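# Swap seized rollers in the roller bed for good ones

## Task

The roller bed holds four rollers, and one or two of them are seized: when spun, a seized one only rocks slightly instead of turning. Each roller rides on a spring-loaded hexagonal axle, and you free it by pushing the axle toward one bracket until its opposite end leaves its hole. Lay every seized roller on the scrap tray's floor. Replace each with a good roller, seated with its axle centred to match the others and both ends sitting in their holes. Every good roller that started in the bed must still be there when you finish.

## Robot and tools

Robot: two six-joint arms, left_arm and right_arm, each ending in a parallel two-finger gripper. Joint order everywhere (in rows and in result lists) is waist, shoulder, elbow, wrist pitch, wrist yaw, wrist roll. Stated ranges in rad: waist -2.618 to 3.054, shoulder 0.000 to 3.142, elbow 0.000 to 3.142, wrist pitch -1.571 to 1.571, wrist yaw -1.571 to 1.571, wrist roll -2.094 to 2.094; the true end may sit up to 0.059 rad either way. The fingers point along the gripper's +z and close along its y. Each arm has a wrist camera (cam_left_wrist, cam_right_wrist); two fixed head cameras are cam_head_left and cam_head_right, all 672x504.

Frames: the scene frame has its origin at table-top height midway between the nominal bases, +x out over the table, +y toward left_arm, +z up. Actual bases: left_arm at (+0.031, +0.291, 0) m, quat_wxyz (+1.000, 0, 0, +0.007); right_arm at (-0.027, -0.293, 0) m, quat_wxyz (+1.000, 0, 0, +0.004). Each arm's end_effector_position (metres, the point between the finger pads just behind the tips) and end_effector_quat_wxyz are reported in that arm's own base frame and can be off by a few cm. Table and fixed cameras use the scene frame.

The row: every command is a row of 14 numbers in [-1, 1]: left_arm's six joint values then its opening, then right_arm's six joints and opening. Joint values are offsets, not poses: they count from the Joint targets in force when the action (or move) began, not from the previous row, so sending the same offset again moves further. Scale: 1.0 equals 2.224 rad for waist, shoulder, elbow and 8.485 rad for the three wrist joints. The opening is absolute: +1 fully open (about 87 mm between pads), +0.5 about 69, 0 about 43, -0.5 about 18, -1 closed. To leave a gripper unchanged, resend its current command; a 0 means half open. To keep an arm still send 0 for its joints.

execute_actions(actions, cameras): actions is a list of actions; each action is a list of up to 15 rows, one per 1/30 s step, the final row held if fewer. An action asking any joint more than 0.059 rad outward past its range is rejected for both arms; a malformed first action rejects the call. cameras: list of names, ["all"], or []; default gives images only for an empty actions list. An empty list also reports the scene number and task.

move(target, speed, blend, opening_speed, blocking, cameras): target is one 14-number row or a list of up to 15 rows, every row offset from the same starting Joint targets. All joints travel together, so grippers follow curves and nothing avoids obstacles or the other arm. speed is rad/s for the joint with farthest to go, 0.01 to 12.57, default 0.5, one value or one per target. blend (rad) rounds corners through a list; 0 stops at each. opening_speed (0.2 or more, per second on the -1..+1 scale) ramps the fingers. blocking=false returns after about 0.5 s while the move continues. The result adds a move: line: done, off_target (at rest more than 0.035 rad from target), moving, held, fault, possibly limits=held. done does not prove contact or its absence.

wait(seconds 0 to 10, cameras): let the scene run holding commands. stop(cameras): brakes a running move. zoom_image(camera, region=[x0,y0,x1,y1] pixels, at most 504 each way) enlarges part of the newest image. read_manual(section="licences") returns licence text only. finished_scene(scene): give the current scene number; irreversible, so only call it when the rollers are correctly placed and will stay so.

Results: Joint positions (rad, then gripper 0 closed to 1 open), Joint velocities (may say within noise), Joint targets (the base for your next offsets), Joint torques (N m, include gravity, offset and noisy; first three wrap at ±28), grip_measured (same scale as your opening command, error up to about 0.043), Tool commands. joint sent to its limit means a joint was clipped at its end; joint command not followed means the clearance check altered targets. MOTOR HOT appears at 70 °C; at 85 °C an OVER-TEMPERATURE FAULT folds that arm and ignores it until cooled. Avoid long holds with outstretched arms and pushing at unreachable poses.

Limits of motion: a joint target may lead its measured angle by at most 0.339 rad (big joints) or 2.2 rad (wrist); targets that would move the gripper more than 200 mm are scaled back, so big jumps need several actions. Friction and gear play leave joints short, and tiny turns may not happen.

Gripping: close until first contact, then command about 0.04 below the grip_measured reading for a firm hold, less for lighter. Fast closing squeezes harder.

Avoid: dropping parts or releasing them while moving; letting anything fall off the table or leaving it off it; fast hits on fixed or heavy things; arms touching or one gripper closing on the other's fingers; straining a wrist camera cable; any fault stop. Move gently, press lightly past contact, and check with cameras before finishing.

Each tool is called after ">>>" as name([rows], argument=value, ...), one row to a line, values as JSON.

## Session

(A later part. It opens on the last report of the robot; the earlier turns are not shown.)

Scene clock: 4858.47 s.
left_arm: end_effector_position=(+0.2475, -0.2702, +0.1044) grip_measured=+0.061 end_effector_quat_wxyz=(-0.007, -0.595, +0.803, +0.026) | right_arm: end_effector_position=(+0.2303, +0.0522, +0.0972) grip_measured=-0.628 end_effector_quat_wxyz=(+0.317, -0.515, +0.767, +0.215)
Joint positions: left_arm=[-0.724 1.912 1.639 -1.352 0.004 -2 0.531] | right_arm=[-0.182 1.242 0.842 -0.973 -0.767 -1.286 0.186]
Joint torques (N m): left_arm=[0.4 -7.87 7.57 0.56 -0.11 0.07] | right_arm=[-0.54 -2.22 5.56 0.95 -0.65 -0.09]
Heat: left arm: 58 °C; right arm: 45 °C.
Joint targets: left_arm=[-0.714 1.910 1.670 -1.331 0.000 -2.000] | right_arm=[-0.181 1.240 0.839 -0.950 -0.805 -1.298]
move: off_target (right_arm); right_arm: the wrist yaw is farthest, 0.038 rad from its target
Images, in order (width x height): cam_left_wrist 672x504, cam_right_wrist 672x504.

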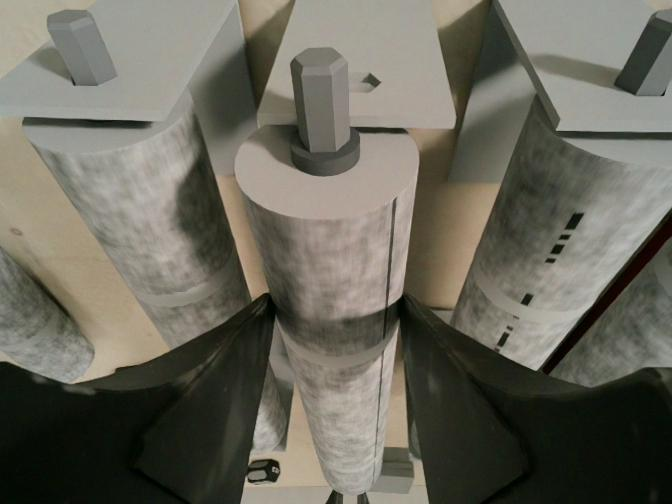

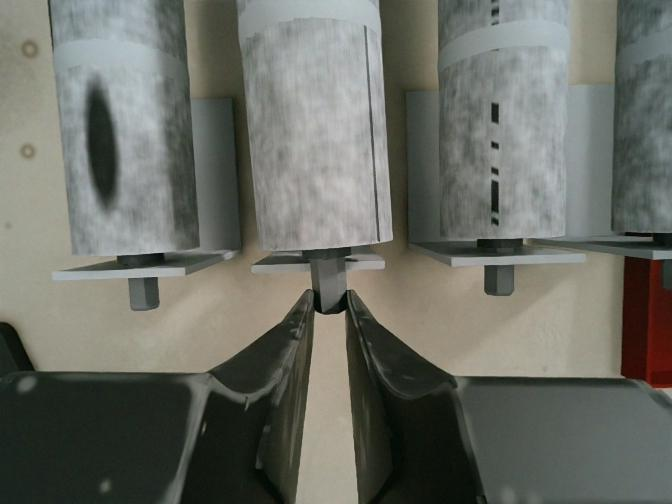

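>>> move(target=[0.005,0.0152,0.02,-0.0013,0,0.0013,0.03, 0,0,0,0,0,0,-0.7], speed=0.1, cameras=["cam_left_wrist"])

>>> zoom_image(camera="cam_left_wrist", region=[220, 20, 460, 200])

Scene clock: 4864.33 s.
left_arm: end_effector_position=(+0.2504, -0.2711, +0.1042) grip_measured=+0.061 end_effector_quat_wxyz=(-0.010, -0.592, +0.805, +0.033) | right_arm: end_effector_position=(+0.2303, +0.0522, +0.0972) grip_measured=-0.629 end_effector_quat_wxyz=(+0.317, -0.515, +0.767, +0.215)
Joint positions: left_arm=[-0.719 1.939 1.676 -1.376 0.006 -1.987 0.531] | right_arm=[-0.182 1.242 0.842 -0.973 -0.767 -1.286 0.186]
Joint torques (N m): left_arm=[1.01 -7.47 8.35 0.69 -0.12 0.04] | right_arm=[-0.61 -2.24 5.59 0.95 -0.64 -0.07]
Heat: left arm: 56 °C; right arm: 45 °C.
Joint targets: left_arm=[-0.703 1.944 1.714 -1.342 0.000 -1.989] | right_arm=[-0.181 1.240 0.839 -0.950 -0.805 -1.298]
move: off_target (left_arm, right_arm); left_arm: the elbow is farthest, 0.038 rad from its target; right_arm: the wrist yaw is farthest, 0.038 rad from its target
Images, in order (width x height): cam_left_wrist 672x504.

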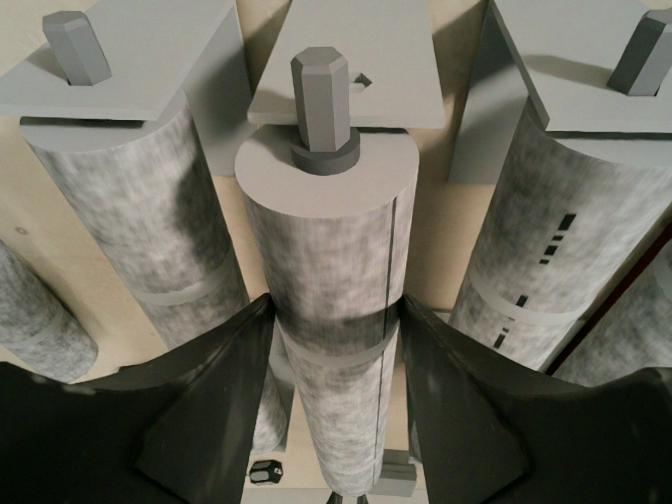

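Scaled by 2.100.

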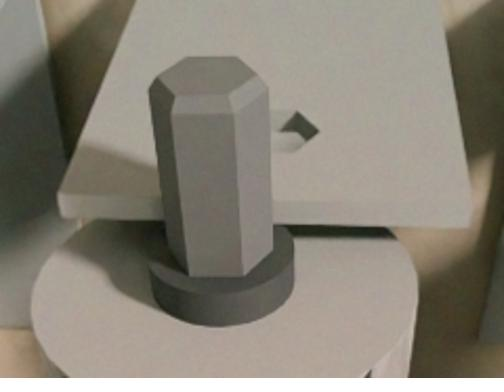

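>>> move(target=[0.002,0.0061,0.008,-0.0005,0,0.0005,0.03, 0,0,0,0,0,0,-0.7], speed=0.1, cameras=["cam_left_wrist"])

>>> zoom_image(camera="cam_left_wrist", region=[220, 20, 460, 200])

Scene clock: 4874.80 s.
left_arm: end_effector_position=(+0.2521, -0.2713, +0.1043) grip_measured=+0.061 end_effector_quat_wxyz=(-0.012, -0.591, +0.806, +0.035) | right_arm: end_effector_position=(+0.2303, +0.0522, +0.0972) grip_measured=-0.629 end_effector_quat_wxyz=(+0.317, -0.515, +0.767, +0.215)
Joint positions: left_arm=[-0.714 1.951 1.693 -1.387 0.009 -1.98 0.531] | right_arm=[-0.182 1.242 0.842 -0.973 -0.767 -1.286 0.185]
Joint torques (N m): left_arm=[1.09 -7.54 8.36 0.76 -0.15 0] | right_arm=[-0.57 -2.24 5.59 0.94 -0.66 -0.11]
Heat: left arm: 54 °C; right arm: 45 °C.
Joint targets: left_arm=[-0.698 1.958 1.732 -1.346 0.000 -1.985] | right_arm=[-0.181 1.240 0.839 -0.950 -0.805 -1.298]
move: off_target (left_arm, right_arm); left_arm: the wrist pitch is farthest, 0.041 rad from its target; right_arm: the wrist yaw is farthest, 0.038 rad from its target
Images, in order (width x height): cam_left_wrist 672x504.

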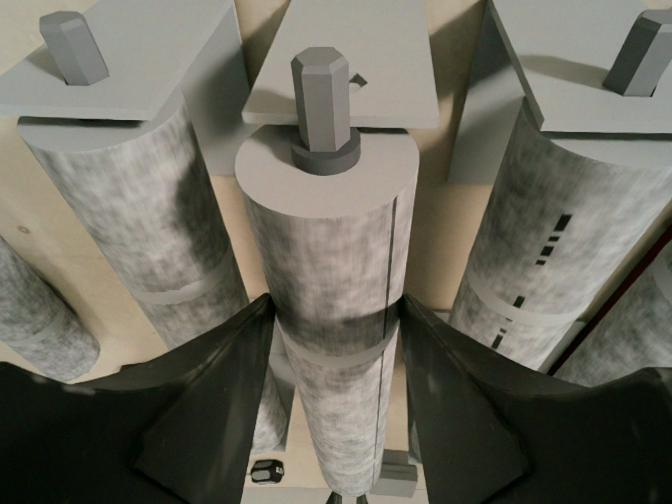

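Scaled by 2.100.

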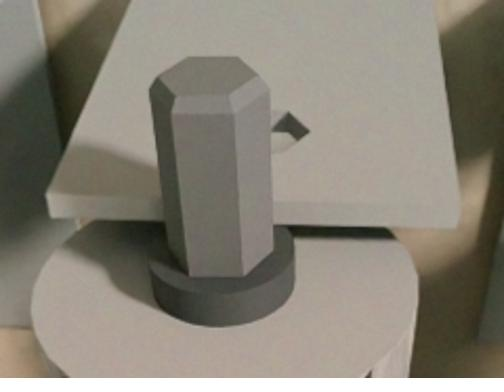

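>>> move(target=[0,0,0,0,0,0,0.03, -0.048,0.008,0.0075,-0.0117,-0.0017,-0.017,-0.72], speed=0.1, cameras=["cam_left_wrist","cam_right_wrist"])

>>> zoom_image(camera="cam_left_wrist", region=[220, 20, 460, 200])

Scene clock: 4893.80 s.
left_arm: end_effector_position=(+0.2539, -0.2743, +0.1047) grip_measured=+0.061 end_effector_quat_wxyz=(-0.014, -0.590, +0.807, +0.030) | right_arm: end_effector_position=(+0.2306, +0.0466, +0.0987) grip_measured=-0.633 end_effector_quat_wxyz=(+0.343, -0.525, +0.745, +0.227)
Joint positions: left_arm=[-0.714 1.954 1.698 -1.378 0.015 -1.977 0.53] | right_arm=[-0.254 1.262 0.841 -1.015 -0.839 -1.421 0.183]
Joint torques (N m): left_arm=[1.09 -7.82 7.94 0.67 -0.21 -0.02] | right_arm=[-2.43 -2.51 6.89 0.18 -0.12 -0.17]
Heat: left arm: 52 °C; right arm: 45 °C.
Joint targets: left_arm=[-0.698 1.958 1.732 -1.346 0.000 -1.985] | right_arm=[-0.288 1.257 0.856 -1.049 -0.820 -1.442]
move: done
Images, in order (width x height): cam_left_wrist 672x504, cam_right_wrist 672x504.

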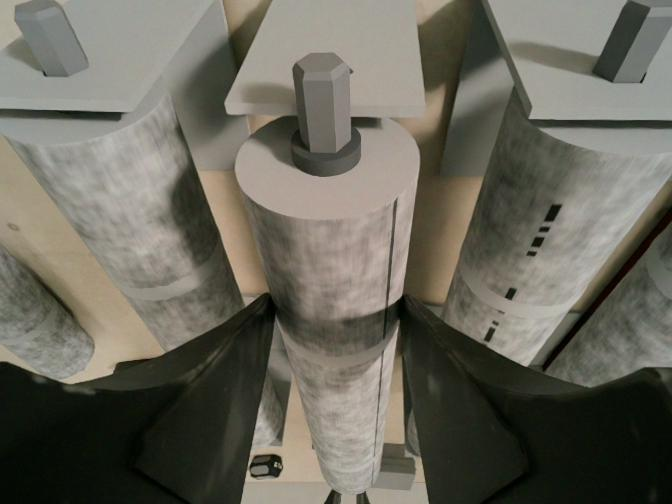

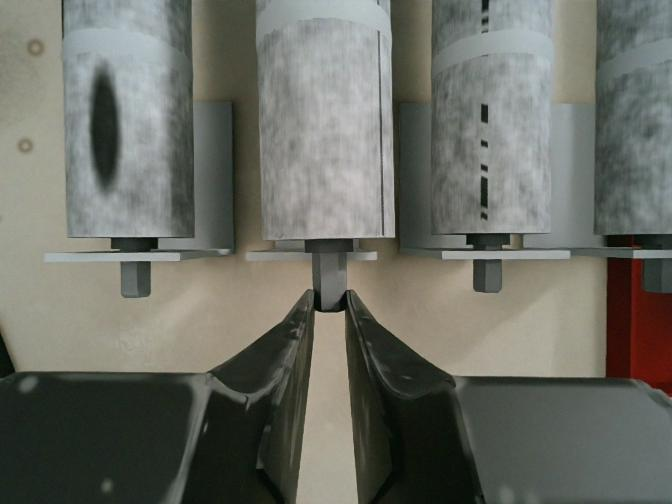

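Scaled by 2.100.

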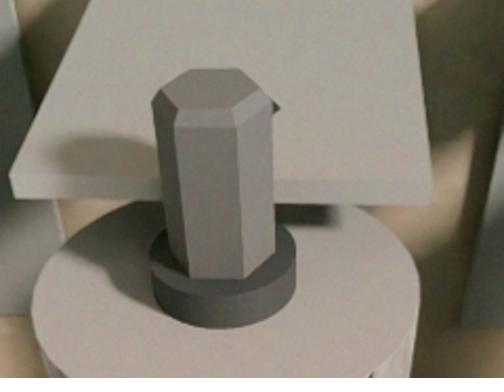

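>>> zoom_image(camera="cam_right_wrist", region=[230, 200, 410, 335])

Scaled by 2.800.

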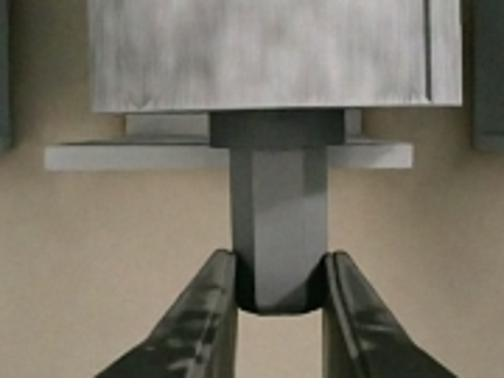

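>>> move(target=[0,0,0,0,0,0,0.03, -0.026,0.004,0.0037,-0.0058,0.003,-0.006,-0.74], speed=0.1, cameras=["cam_left_wrist","cam_right_wrist"])

>>> zoom_image(camera="cam_left_wrist", region=[220, 20, 460, 200])

>>> zoom_image(camera="cam_right_wrist", region=[230, 200, 410, 335])

Scene clock: 4925.13 s.
left_arm: end_effector_position=(+0.2554, -0.2749, +0.1055) grip_measured=+0.058 end_effector_quat_wxyz=(-0.014, -0.590, +0.807, +0.027) | right_arm: end_effector_position=(+0.2273, +0.0393, +0.0999) grip_measured=-0.633 end_effector_quat_wxyz=(+0.351, -0.519, +0.745, +0.230)
Joint positions: left_arm=[-0.713 1.954 1.701 -1.375 0.015 -1.975 0.529] | right_arm=[-0.308 1.267 0.842 -1.058 -0.862 -1.484 0.183]
Joint torques (N m): left_arm=[0.94 -7.84 7.76 0.66 -0.2 -0.04] | right_arm=[-2.7 -2.19 7.58 -0.01 0.25 -0.08]
Heat: left arm: 50 °C; right arm: 46 °C.
Joint targets: left_arm=[-0.698 1.958 1.732 -1.346 0.000 -1.985] | right_arm=[-0.346 1.266 0.864 -1.099 -0.794 -1.493]
move: off_target (right_arm); right_arm: the wrist yaw is farthest, 0.067 rad from its target
Images, in order (width x height): cam_left_wrist 672x504, cam_right_wrist 672x504.

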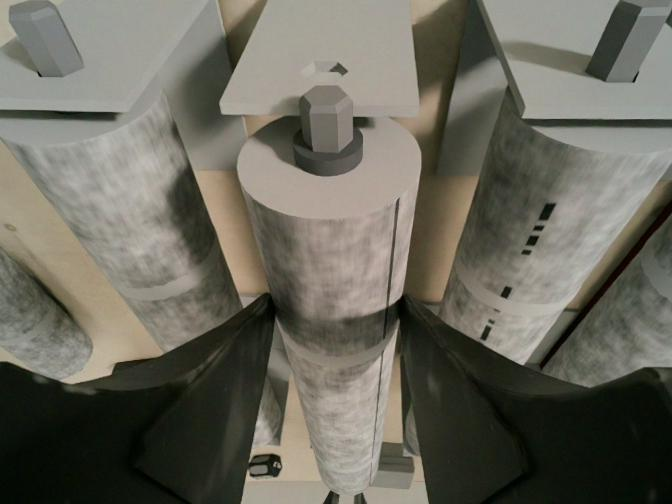

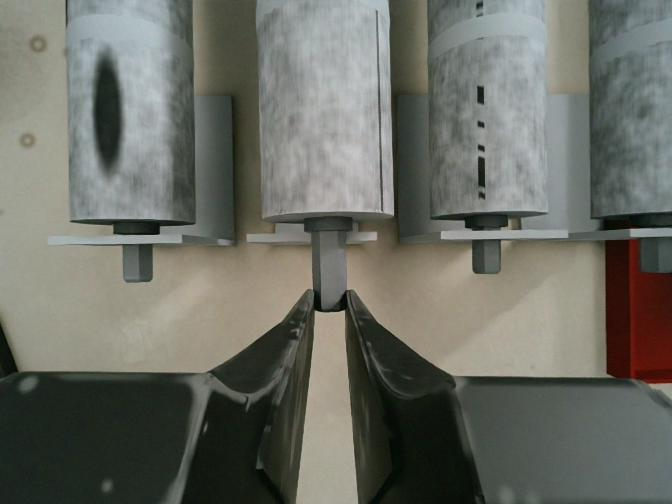

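Scaled by 2.100.

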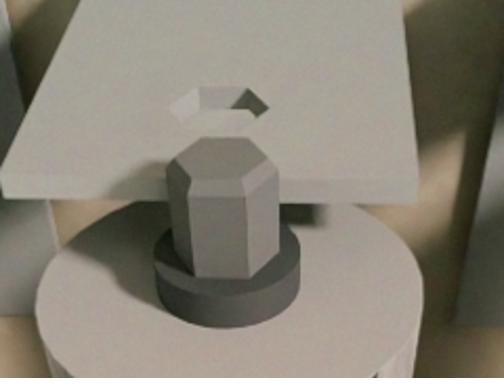

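Scaled by 2.800.

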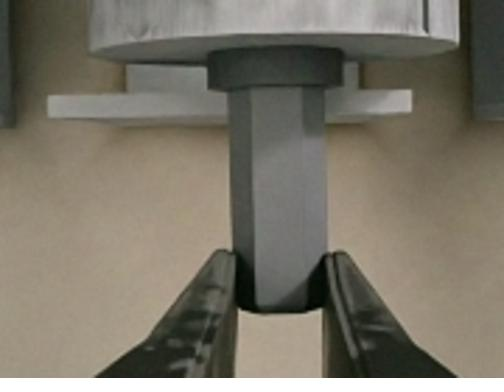

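>>> move(target=[0,0,0,0,0,0,0.03, -0.036,0.0053,0.005,-0.0075,0.002,-0.0095,-0.8], speed=0.1, cameras=["cam_left_wrist","cam_right_wrist"])

>>> zoom_image(camera="cam_left_wrist", region=[220, 20, 460, 200])

>>> zoom_image(camera="cam_right_wrist", region=[230, 200, 410, 335])

Scene clock: 4940.83 s.
left_arm: end_effector_position=(+0.2605, -0.2759, +0.0986) grip_measured=+0.030 end_effector_quat_wxyz=(-0.012, -0.591, +0.806, +0.028) | right_arm: end_effector_position=(+0.2201, +0.0304, +0.1031) grip_measured=-0.636 end_effector_quat_wxyz=(+0.357, -0.500, +0.751, +0.241)
Joint positions: left_arm=[-0.708 1.974 1.702 -1.358 0.01 -1.973 0.515] | right_arm=[-0.381 1.278 0.853 -1.136 -0.89 -1.551 0.182]
Joint torques (N m): left_arm=[0.61 -9.51 7.62 0.45 -0.16 -0.06] | right_arm=[-3.3 -1.96 7.45 0.03 0.68 -0.14]
Heat: left arm: 49 °C; right arm: 46 °C.
Joint targets: left_arm=[-0.698 1.958 1.732 -1.346 0.000 -1.985] | right_arm=[-0.426 1.278 0.875 -1.162 -0.777 -1.574]
move: off_target (right_arm); right_arm: the wrist yaw is farthest, 0.113 rad from its target
Images, in order (width x height): cam_left_wrist 672x504, cam_right_wrist 672x504.

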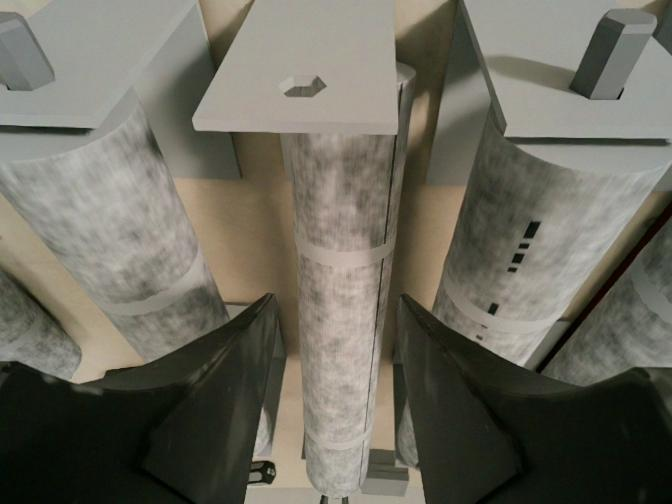

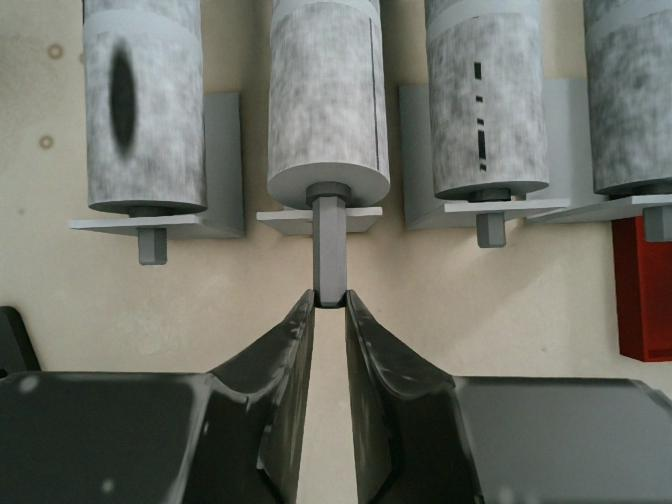

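Scaled by 2.100.

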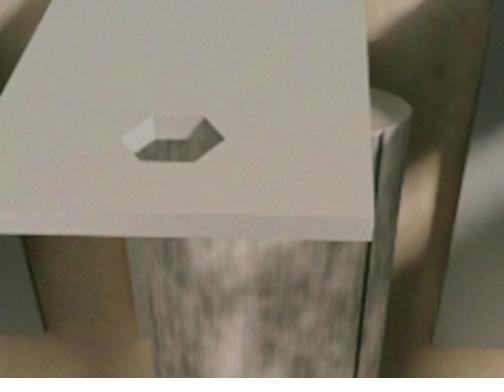

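Scaled by 2.800.

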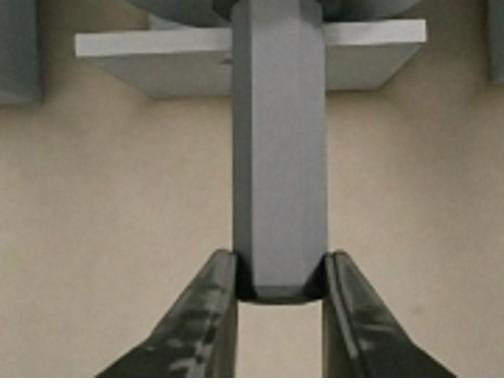

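>>> move([
  [-0.0243,-0.0378,-0.0594,0.0115,0,-0.0071,0.37, 0,0,0,0,0,0,-0.8],
  [-0.0243,-0.0328,-0.0976,0.0229,0,-0.0071,0.37, 0,0,0,0,0,0,-0.8],
], speed=0.15, opening_speed=0.8, cameras=["cam_left_wrist","cam_right_wrist","cam_head_left"])

Scene clock: 4978.17 s.
left_arm: end_effector_position=(+0.2499, -0.2868, +0.0771) grip_measured=+0.370 end_effector_quat_wxyz=(-0.004, -0.598, +0.801, -0.006) | right_arm: end_effector_position=(+0.2202, +0.0304, +0.1031) grip_measured=-0.636 end_effector_quat_wxyz=(+0.357, -0.501, +0.751, +0.241)
Joint positions: left_arm=[-0.751 1.908 1.523 -1.174 0.01 -2.033 0.685] | right_arm=[-0.381 1.278 0.853 -1.136 -0.89 -1.553 0.182]
Joint torques (N m): left_arm=[-0.47 -9.61 4.27 0.73 -0.16 -0.08] | right_arm=[-3.26 -1.98 7.45 0.03 0.69 -0.14]
Heat: left arm: 53 °C; right arm: 46 °C.
Joint targets: left_arm=[-0.752 1.885 1.515 -1.152 0.000 -2.045] | right_arm=[-0.426 1.278 0.875 -1.162 -0.777 -1.574]
move: off_target (right_arm); right_arm: the wrist yaw is farthest, 0.113 rad from its target
Images, in order (width x height): cam_head_left 672x504, cam_left_wrist 672x504, cam_right_wrist 672x504.

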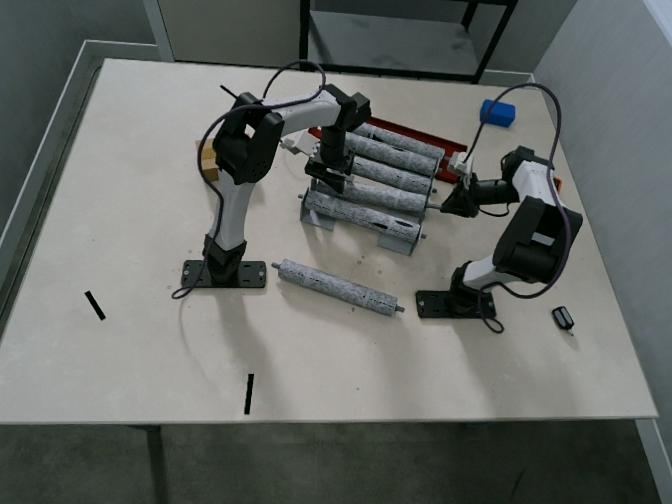

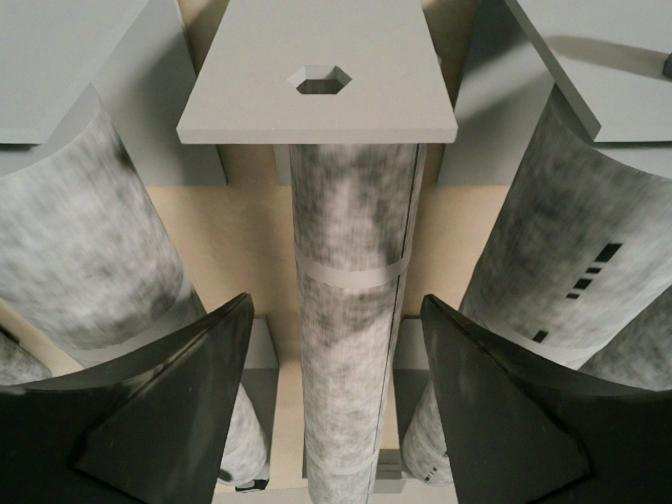

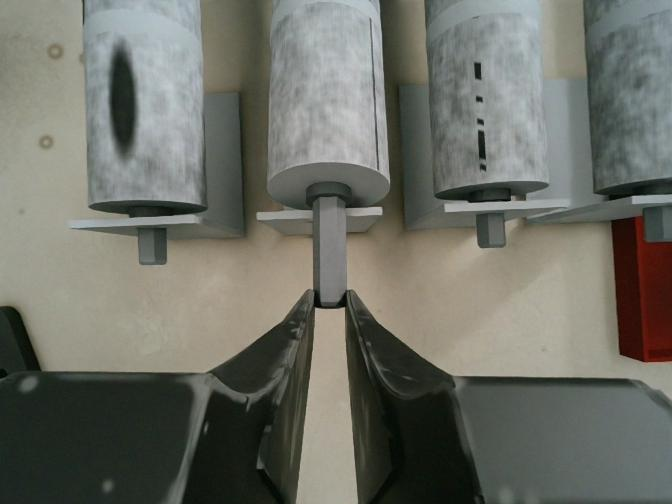

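>>> move(target=[0,0.0125,-0.0358,0.012,0,0,0.37, 0,0,0,0,0,0,-0.8], speed=0.1, cameras=["cam_left_wrist"])

Scene clock: 4994.53 s.
left_arm: end_effector_position=(+0.2511, -0.2879, +0.0579) grip_measured=+0.370 end_effector_quat_wxyz=(-0.002, -0.598, +0.801, -0.017) | right_arm: end_effector_position=(+0.2202, +0.0304, +0.1031) grip_measured=-0.636 end_effector_quat_wxyz=(+0.357, -0.501, +0.751, +0.241)
Joint positions: left_arm=[-0.751 1.908 1.443 -1.073 0.01 -2.033 0.685] | right_arm=[-0.381 1.278 0.853 -1.136 -0.89 -1.553 0.182]
Joint torques (N m): left_arm=[-0.47 -7.49 4.25 0.78 -0.15 -0.07] | right_arm=[-3.32 -1.98 7.47 0.03 0.68 -0.12]
Heat: left arm: 52 °C; right arm: 46 °C.
Joint targets: left_arm=[-0.752 1.913 1.435 -1.050 0.000 -2.045] | right_arm=[-0.426 1.278 0.875 -1.162 -0.777 -1.574]
move: off_target (right_arm); right_arm: the wrist yaw is farthest, 0.113 rad from its target
Images, in order (width x height): cam_left_wrist 672x504.

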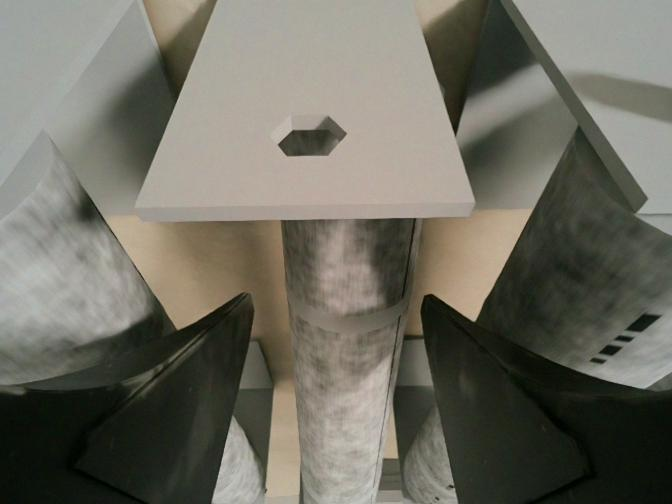

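>>> move([
  [0,0.0029,-0.0106,0.0035,0,0,0.37, 0,0,0,0,0,0,-0.8],
  [0,0.0029,-0.0106,0.0035,0,0,0.04, 0,0,0,0,0,0,-0.8],
], speed=0.1, opening_speed=0.3, cameras=["cam_left_wrist","cam_right_wrist"])

Scene clock: 5008.77 s.
left_arm: end_effector_position=(+0.2548, -0.2896, +0.0501) grip_measured=+0.080 end_effector_quat_wxyz=(-0.001, -0.601, +0.799, -0.024) | right_arm: end_effector_position=(+0.2199, +0.0305, +0.1031) grip_measured=-0.636 end_effector_quat_wxyz=(+0.357, -0.501, +0.751, +0.241)
Joint positions: left_arm=[-0.748 1.916 1.42 -1.028 0.01 -2.039 0.54] | right_arm=[-0.381 1.278 0.853 -1.137 -0.89 -1.554 0.182]
Joint torques (N m): left_arm=[-0.47 -7.61 4.26 0.65 -0.16 -0.05] | right_arm=[-3.25 -2.02 7.5 0.04 0.7 -0.13]
Heat: left arm: 50 °C; right arm: 46 °C.
Joint targets: left_arm=[-0.752 1.919 1.412 -1.020 0.000 -2.045] | right_arm=[-0.426 1.278 0.875 -1.162 -0.777 -1.574]
move: off_target (right_arm); right_arm: the wrist yaw is farthest, 0.113 rad from its target
Images, in order (width x height): cam_left_wrist 672x504, cam_right_wrist 672x504.

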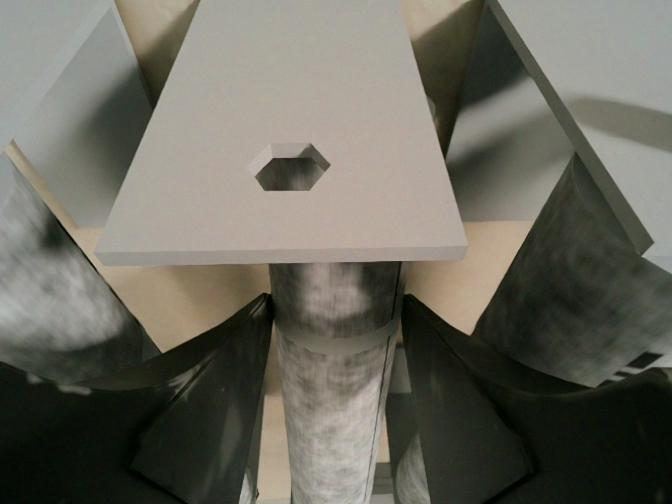

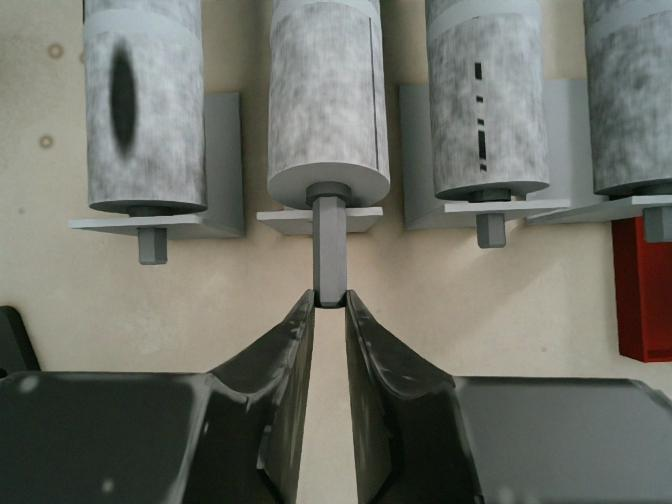

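>>> move(target=[-0.0047,-0.0315,0.0333,-0.0111,0,-0.0009,0.02, 0,0,0,0,0,0,-0.8], speed=0.08, cameras=["cam_left_wrist","cam_right_wrist"])

Scene clock: 5029.80 s.
left_arm: end_effector_position=(+0.2502, -0.2874, +0.0560) grip_measured=+0.080 end_effector_quat_wxyz=(+0.003, -0.607, +0.795, -0.012) | right_arm: end_effector_position=(+0.2200, +0.0304, +0.1031) grip_measured=-0.636 end_effector_quat_wxyz=(+0.357, -0.505, +0.748, +0.240)
Joint positions: left_arm=[-0.759 1.91 1.44 -1.076 -0.002 -2.062 0.54] | right_arm=[-0.381 1.278 0.853 -1.139 -0.89 -1.565 0.182]
Joint torques (N m): left_arm=[-0.65 -12.38 9.1 0.04 -0.12 0.11] | right_arm=[-3.26 -2 7.42 0.07 0.68 -0.08]
Heat: left arm: 50 °C; right arm: 46 °C.
Joint targets: left_arm=[-0.763 1.849 1.486 -1.114 0.000 -2.053] | right_arm=[-0.426 1.278 0.875 -1.162 -0.777 -1.574]
move: off_target (left_arm, right_arm); left_arm: the shoulder is farthest, 0.061 rad from its target; right_arm: the wrist yaw is farthest, 0.113 rad from its target
Images, in order (width x height): cam_left_wrist 672x504, cam_right_wrist 672x504.

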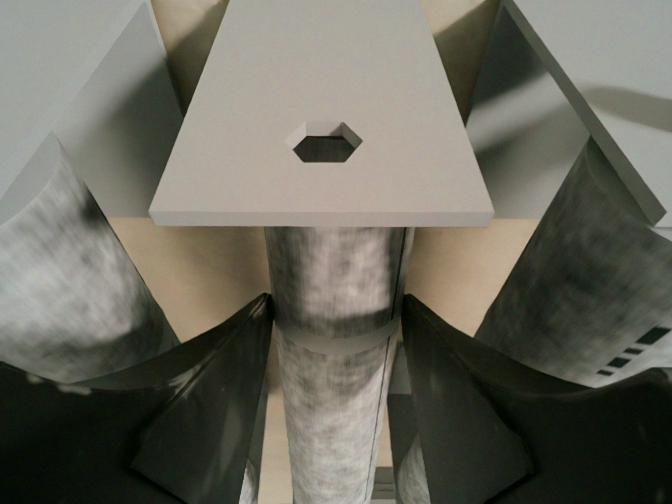

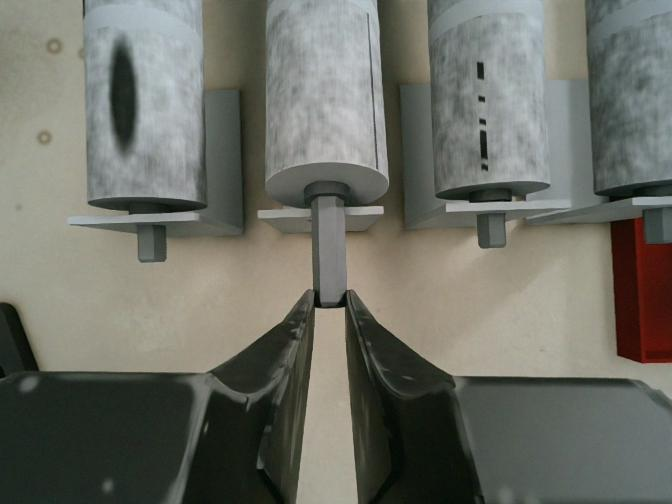

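>>> zoom_image(camera="cam_left_wrist", region=[240, 90, 420, 250])

Scaled by 2.800.

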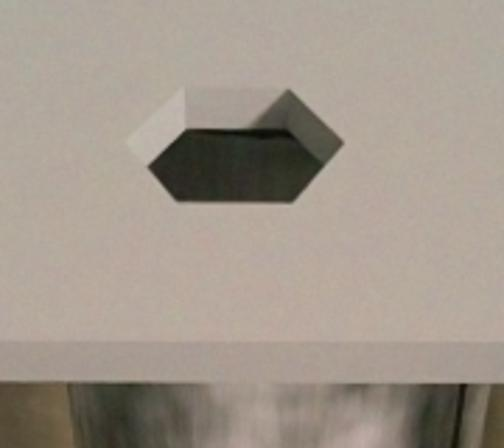

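>>> move(target=[-0.0015,-0.0135,0.0193,-0.0083,0,-0.0004,0.02, 0,0,0,0,0,0,-0.8], speed=0.08, cameras=["cam_left_wrist","cam_right_wrist"])

>>> zoom_image(camera="cam_left_wrist", region=[240, 60, 420, 240])

Scene clock: 5047.30 s.
left_arm: end_effector_position=(+0.2472, -0.2845, +0.0748) grip_measured=+0.080 end_effector_quat_wxyz=(+0.004, -0.608, +0.794, -0.010) | right_arm: end_effector_position=(+0.2176, +0.0303, +0.1027) grip_measured=-0.636 end_effector_quat_wxyz=(+0.354, -0.502, +0.751, +0.243)
Joint positions: left_arm=[-0.76 1.882 1.48 -1.146 -0.005 -2.067 0.54] | right_arm=[-0.384 1.278 0.853 -1.151 -0.887 -1.566 0.182]
Joint torques (N m): left_arm=[-0.62 -12.33 9.39 0.03 -0.09 0.11] | right_arm=[-3.1 -1.92 7.46 0.15 0.66 -0.08]
Heat: left arm: 53 °C; right arm: 46 °C.
Joint targets: left_arm=[-0.766 1.819 1.529 -1.185 0.000 -2.056] | right_arm=[-0.426 1.278 0.875 -1.162 -0.777 -1.574]
move: off_target (left_arm, right_arm); left_arm: the shoulder is farthest, 0.063 rad from its target; right_arm: the wrist yaw is farthest, 0.110 rad from its target
Images, in order (width x height): cam_left_wrist 672x504, cam_right_wrist 672x504.

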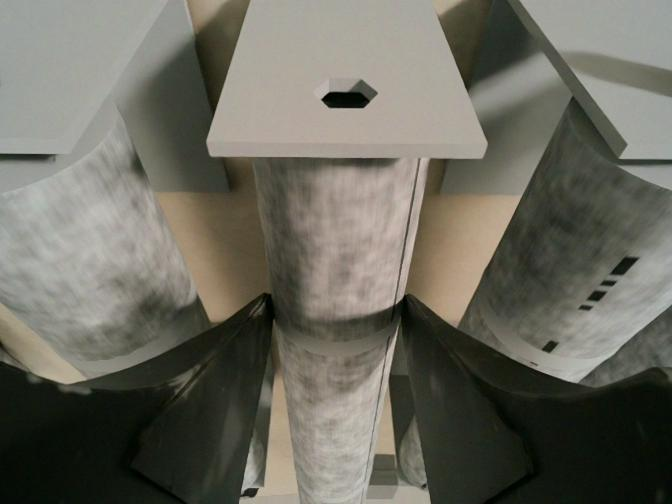

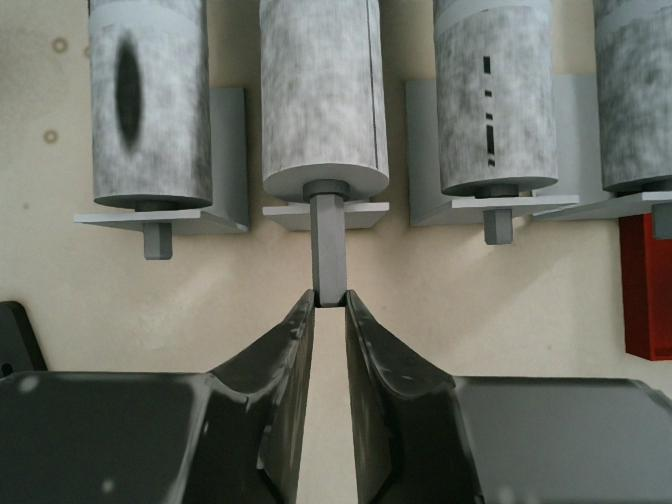

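Scaled by 2.800.

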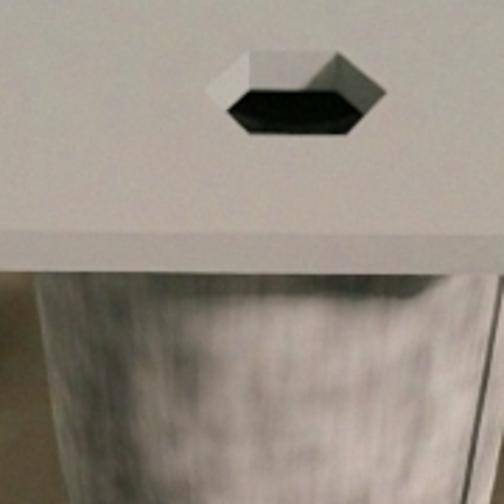

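>>> move(target=[0,-0.0018,0.0092,-0.0029,0,0,0.02, 0,0,0,0,0,0,-0.8], speed=0.08, cameras=["cam_left_wrist","cam_right_wrist"])

>>> zoom_image(camera="cam_left_wrist", region=[290, 50, 410, 170])

Scene clock: 5066.70 s.
left_arm: end_effector_position=(+0.2463, -0.2836, +0.0792) grip_measured=+0.080 end_effector_quat_wxyz=(+0.004, -0.608, +0.794, -0.007) | right_arm: end_effector_position=(+0.2175, +0.0301, +0.1025) grip_measured=-0.636 end_effector_quat_wxyz=(+0.353, -0.503, +0.751, +0.242)
Joint positions: left_arm=[-0.76 1.882 1.498 -1.172 -0.005 -2.067 0.54] | right_arm=[-0.384 1.278 0.853 -1.151 -0.885 -1.566 0.182]
Joint torques (N m): left_arm=[-0.65 -12.68 9.52 0.03 -0.08 0.12] | right_arm=[-3.06 -2.07 7.46 0.18 0.62 -0.09]
Heat: left arm: 56 °C; right arm: 46 °C.
Joint targets: left_arm=[-0.766 1.815 1.549 -1.209 0.000 -2.056] | right_arm=[-0.426 1.278 0.875 -1.162 -0.777 -1.574]
move: off_target (left_arm, right_arm); left_arm: the shoulder is farthest, 0.067 rad from its target; right_arm: the wrist yaw is farthest, 0.108 rad from its target
Images, in order (width x height): cam_left_wrist 672x504, cam_right_wrist 672x504.

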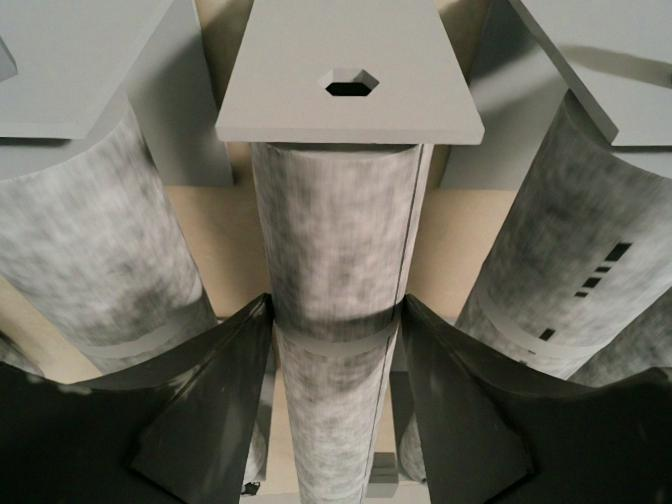

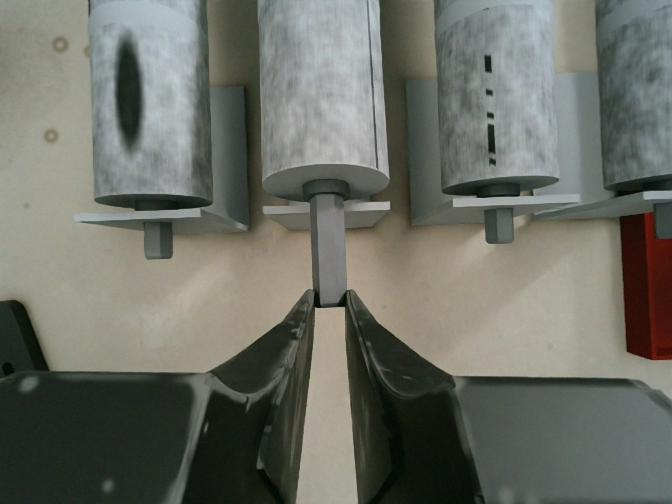

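Scaled by 4.200.

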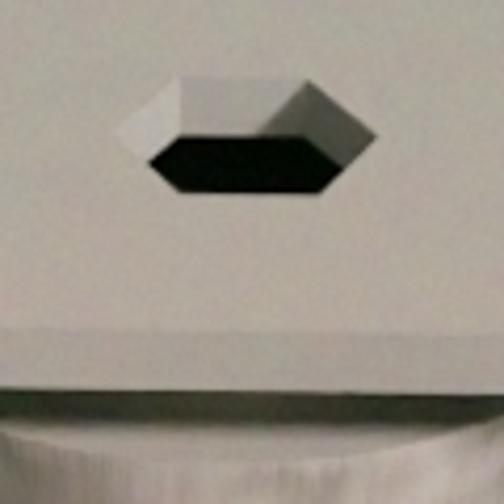

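>>> zoom_image(camera="cam_left_wrist", region=[540, 80, 672, 220])

>>> zoom_image(camera="cam_left_wrist", region=[230, 110, 460, 240])

Scaled by 3.600.

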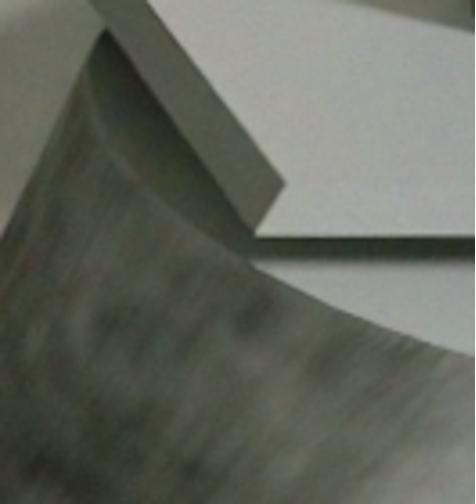

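Scaled by 2.191.

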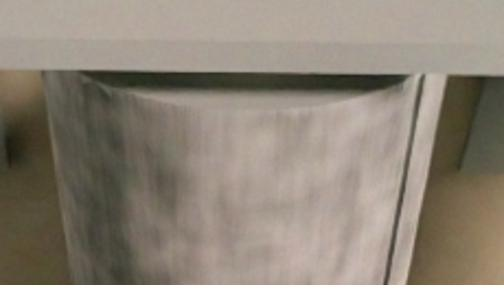

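>>> move(target=[0,-0.0011,0.0058,-0.0018,0,0,0.02, 0,0,0,0,0,0,-0.8], speed=0.08, cameras=["cam_left_wrist"])

>>> zoom_image(camera="cam_left_wrist", region=[230, 40, 460, 200])

Scene clock: 5128.80 s.
left_arm: end_effector_position=(+0.2460, -0.2837, +0.0842) grip_measured=+0.080 end_effector_quat_wxyz=(+0.005, -0.608, +0.794, -0.007) | right_arm: end_effector_position=(+0.2171, +0.0300, +0.1024) grip_measured=-0.636 end_effector_quat_wxyz=(+0.352, -0.503, +0.751, +0.242)
Joint positions: left_arm=[-0.762 1.878 1.512 -1.189 -0.007 -2.069 0.54] | right_arm=[-0.384 1.278 0.853 -1.153 -0.883 -1.566 0.182]
Joint torques (N m): left_arm=[-0.64 -12.48 9.54 0.05 -0.08 0.12] | right_arm=[-3.03 -1.89 7.43 0.19 0.64 -0.08]
Heat: left arm: 61 °C; right arm: 46 °C.
Joint targets: left_arm=[-0.766 1.813 1.562 -1.225 0.000 -2.056] | right_arm=[-0.426 1.278 0.875 -1.162 -0.777 -1.574]
move: off_target (left_arm, right_arm); left_arm: the shoulder is farthest, 0.065 rad from its target; right_arm: the wrist yaw is farthest, 0.106 rad from its target
Images, in order (width x height): cam_left_wrist 672x504.

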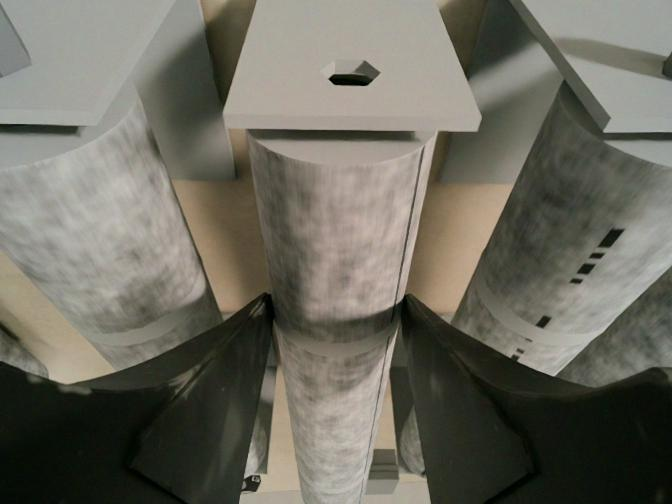

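Scaled by 2.191.

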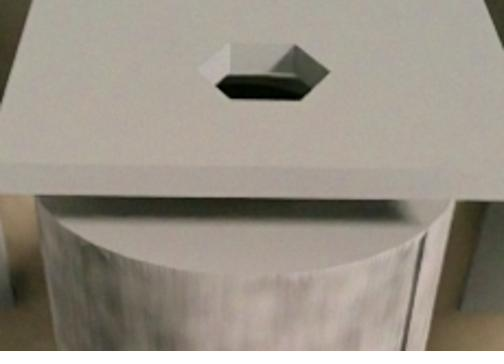

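>>> zoom_image(camera="cam_left_wrist", region=[310, 46, 390, 100])

Scaled by 6.300.

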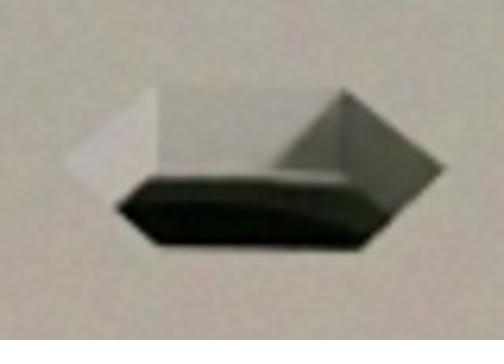

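>>> move(target=[0,0,0,0,0,0,0.02, 0.03,-0.0045,-0.0043,0.0063,-0.002,0.008,-0.8], speed=0.08, cameras=["cam_left_wrist","cam_right_wrist"])

>>> zoom_image(camera="cam_left_wrist", region=[310, 46, 390, 100])

Scene clock: 5171.63 s.
left_arm: end_effector_position=(+0.2444, -0.2830, +0.0837) grip_measured=+0.080 end_effector_quat_wxyz=(+0.004, -0.607, +0.795, -0.004) | right_arm: end_effector_position=(+0.2155, +0.0347, +0.1004) grip_measured=-0.636 end_effector_quat_wxyz=(+0.339, -0.503, +0.756, +0.247)
Joint positions: left_arm=[-0.764 1.878 1.511 -1.194 -0.007 -2.069 0.54] | right_arm=[-0.351 1.278 0.853 -1.142 -0.865 -1.522 0.182]
Joint torques (N m): left_arm=[-0.64 -12.48 9.57 0.09 -0.07 0.12] | right_arm=[-0.43 -2.74 6.64 0.68 0.29 0.2]
Heat: left arm: 65 °C; right arm: 46 °C.
Joint targets: left_arm=[-0.766 1.813 1.562 -1.225 0.000 -2.056] | right_arm=[-0.359 1.268 0.866 -1.109 -0.794 -1.506]
move: off_target (left_arm, right_arm); left_arm: the shoulder is farthest, 0.065 rad from its target; right_arm: the wrist yaw is farthest, 0.071 rad from its target
Images, in order (width x height): cam_left_wrist 672x504, cam_right_wrist 672x504.

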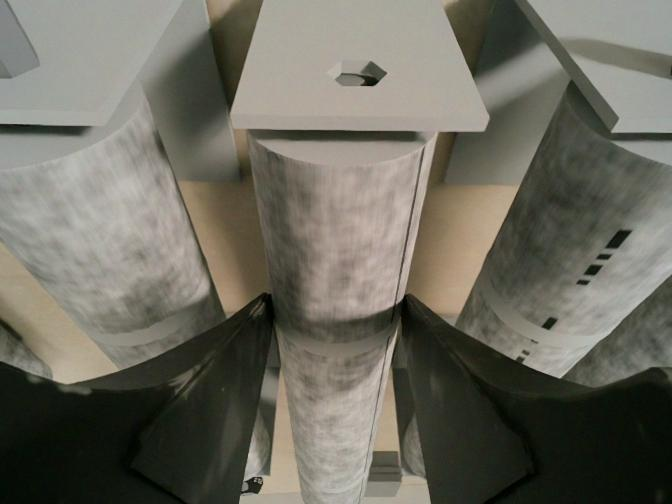

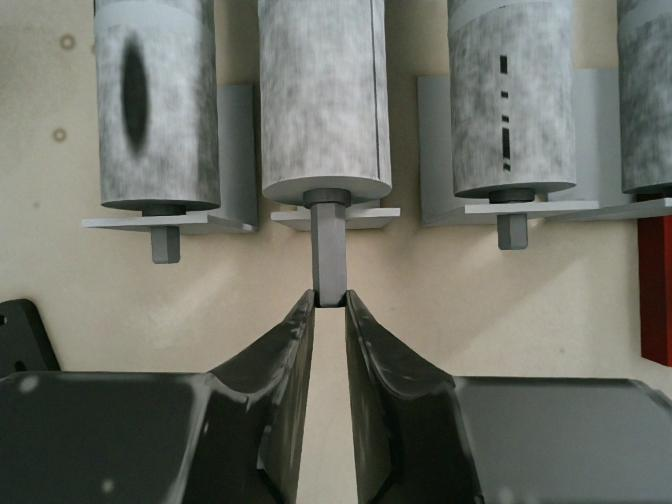

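Scaled by 6.300.

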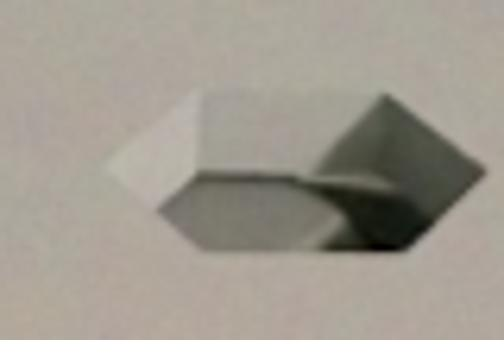

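>>> move(target=[0,-0.0013,0.0097,-0.0028,0,0,0.02, 0,-0.009,-0.0063,-0.0007,0,0,-0.8], speed=0.08, cameras=["cam_left_wrist","cam_right_wrist"])

>>> zoom_image(camera="cam_left_wrist", region=[310, 36, 390, 90])

Scene clock: 5255.77 s.
left_arm: end_effector_position=(+0.2463, -0.2835, +0.0874) grip_measured=+0.079 end_effector_quat_wxyz=(+0.008, -0.604, +0.797, -0.007) | right_arm: end_effector_position=(+0.2153, +0.0349, +0.0997) grip_measured=-0.636 end_effector_quat_wxyz=(+0.337, -0.502, +0.757, +0.247)
Joint positions: left_arm=[-0.764 1.878 1.526 -1.203 -0.013 -2.061 0.54] | right_arm=[-0.348 1.278 0.851 -1.139 -0.862 -1.516 0.182]
Joint torques (N m): left_arm=[-0.65 -12.68 10.19 -0.01 -0.02 0.11] | right_arm=[-0.68 -4.25 5.5 0.58 0.27 0.22]
Heat: left arm: 68 °C; right arm: 44 °C.
Joint targets: left_arm=[-0.766 1.810 1.584 -1.248 0.000 -2.056] | right_arm=[-0.359 1.248 0.852 -1.115 -0.794 -1.506]
move: off_target (left_arm, right_arm); left_arm: the shoulder is farthest, 0.068 rad from its target; right_arm: the wrist yaw is farthest, 0.068 rad from its target
Images, in order (width x height): cam_left_wrist 672x504, cam_right_wrist 672x504.

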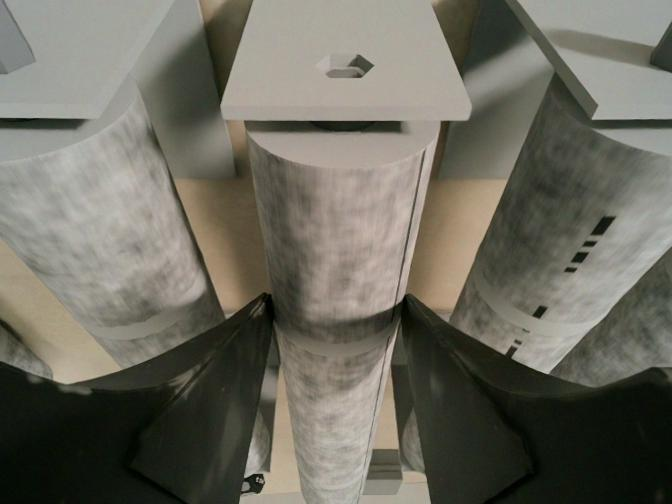

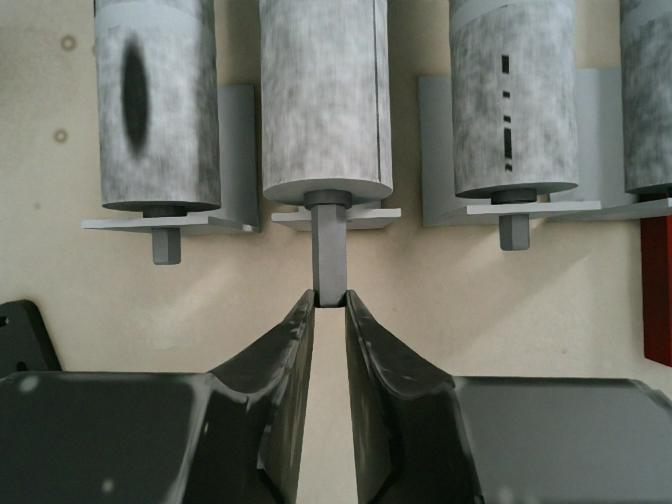

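Scaled by 6.300.

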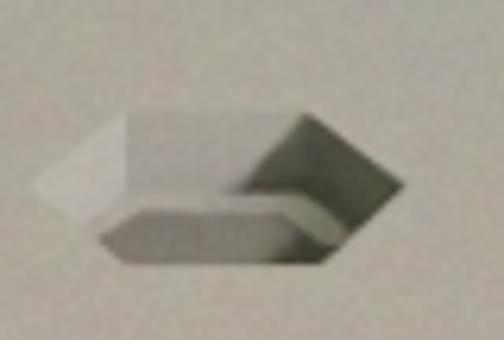

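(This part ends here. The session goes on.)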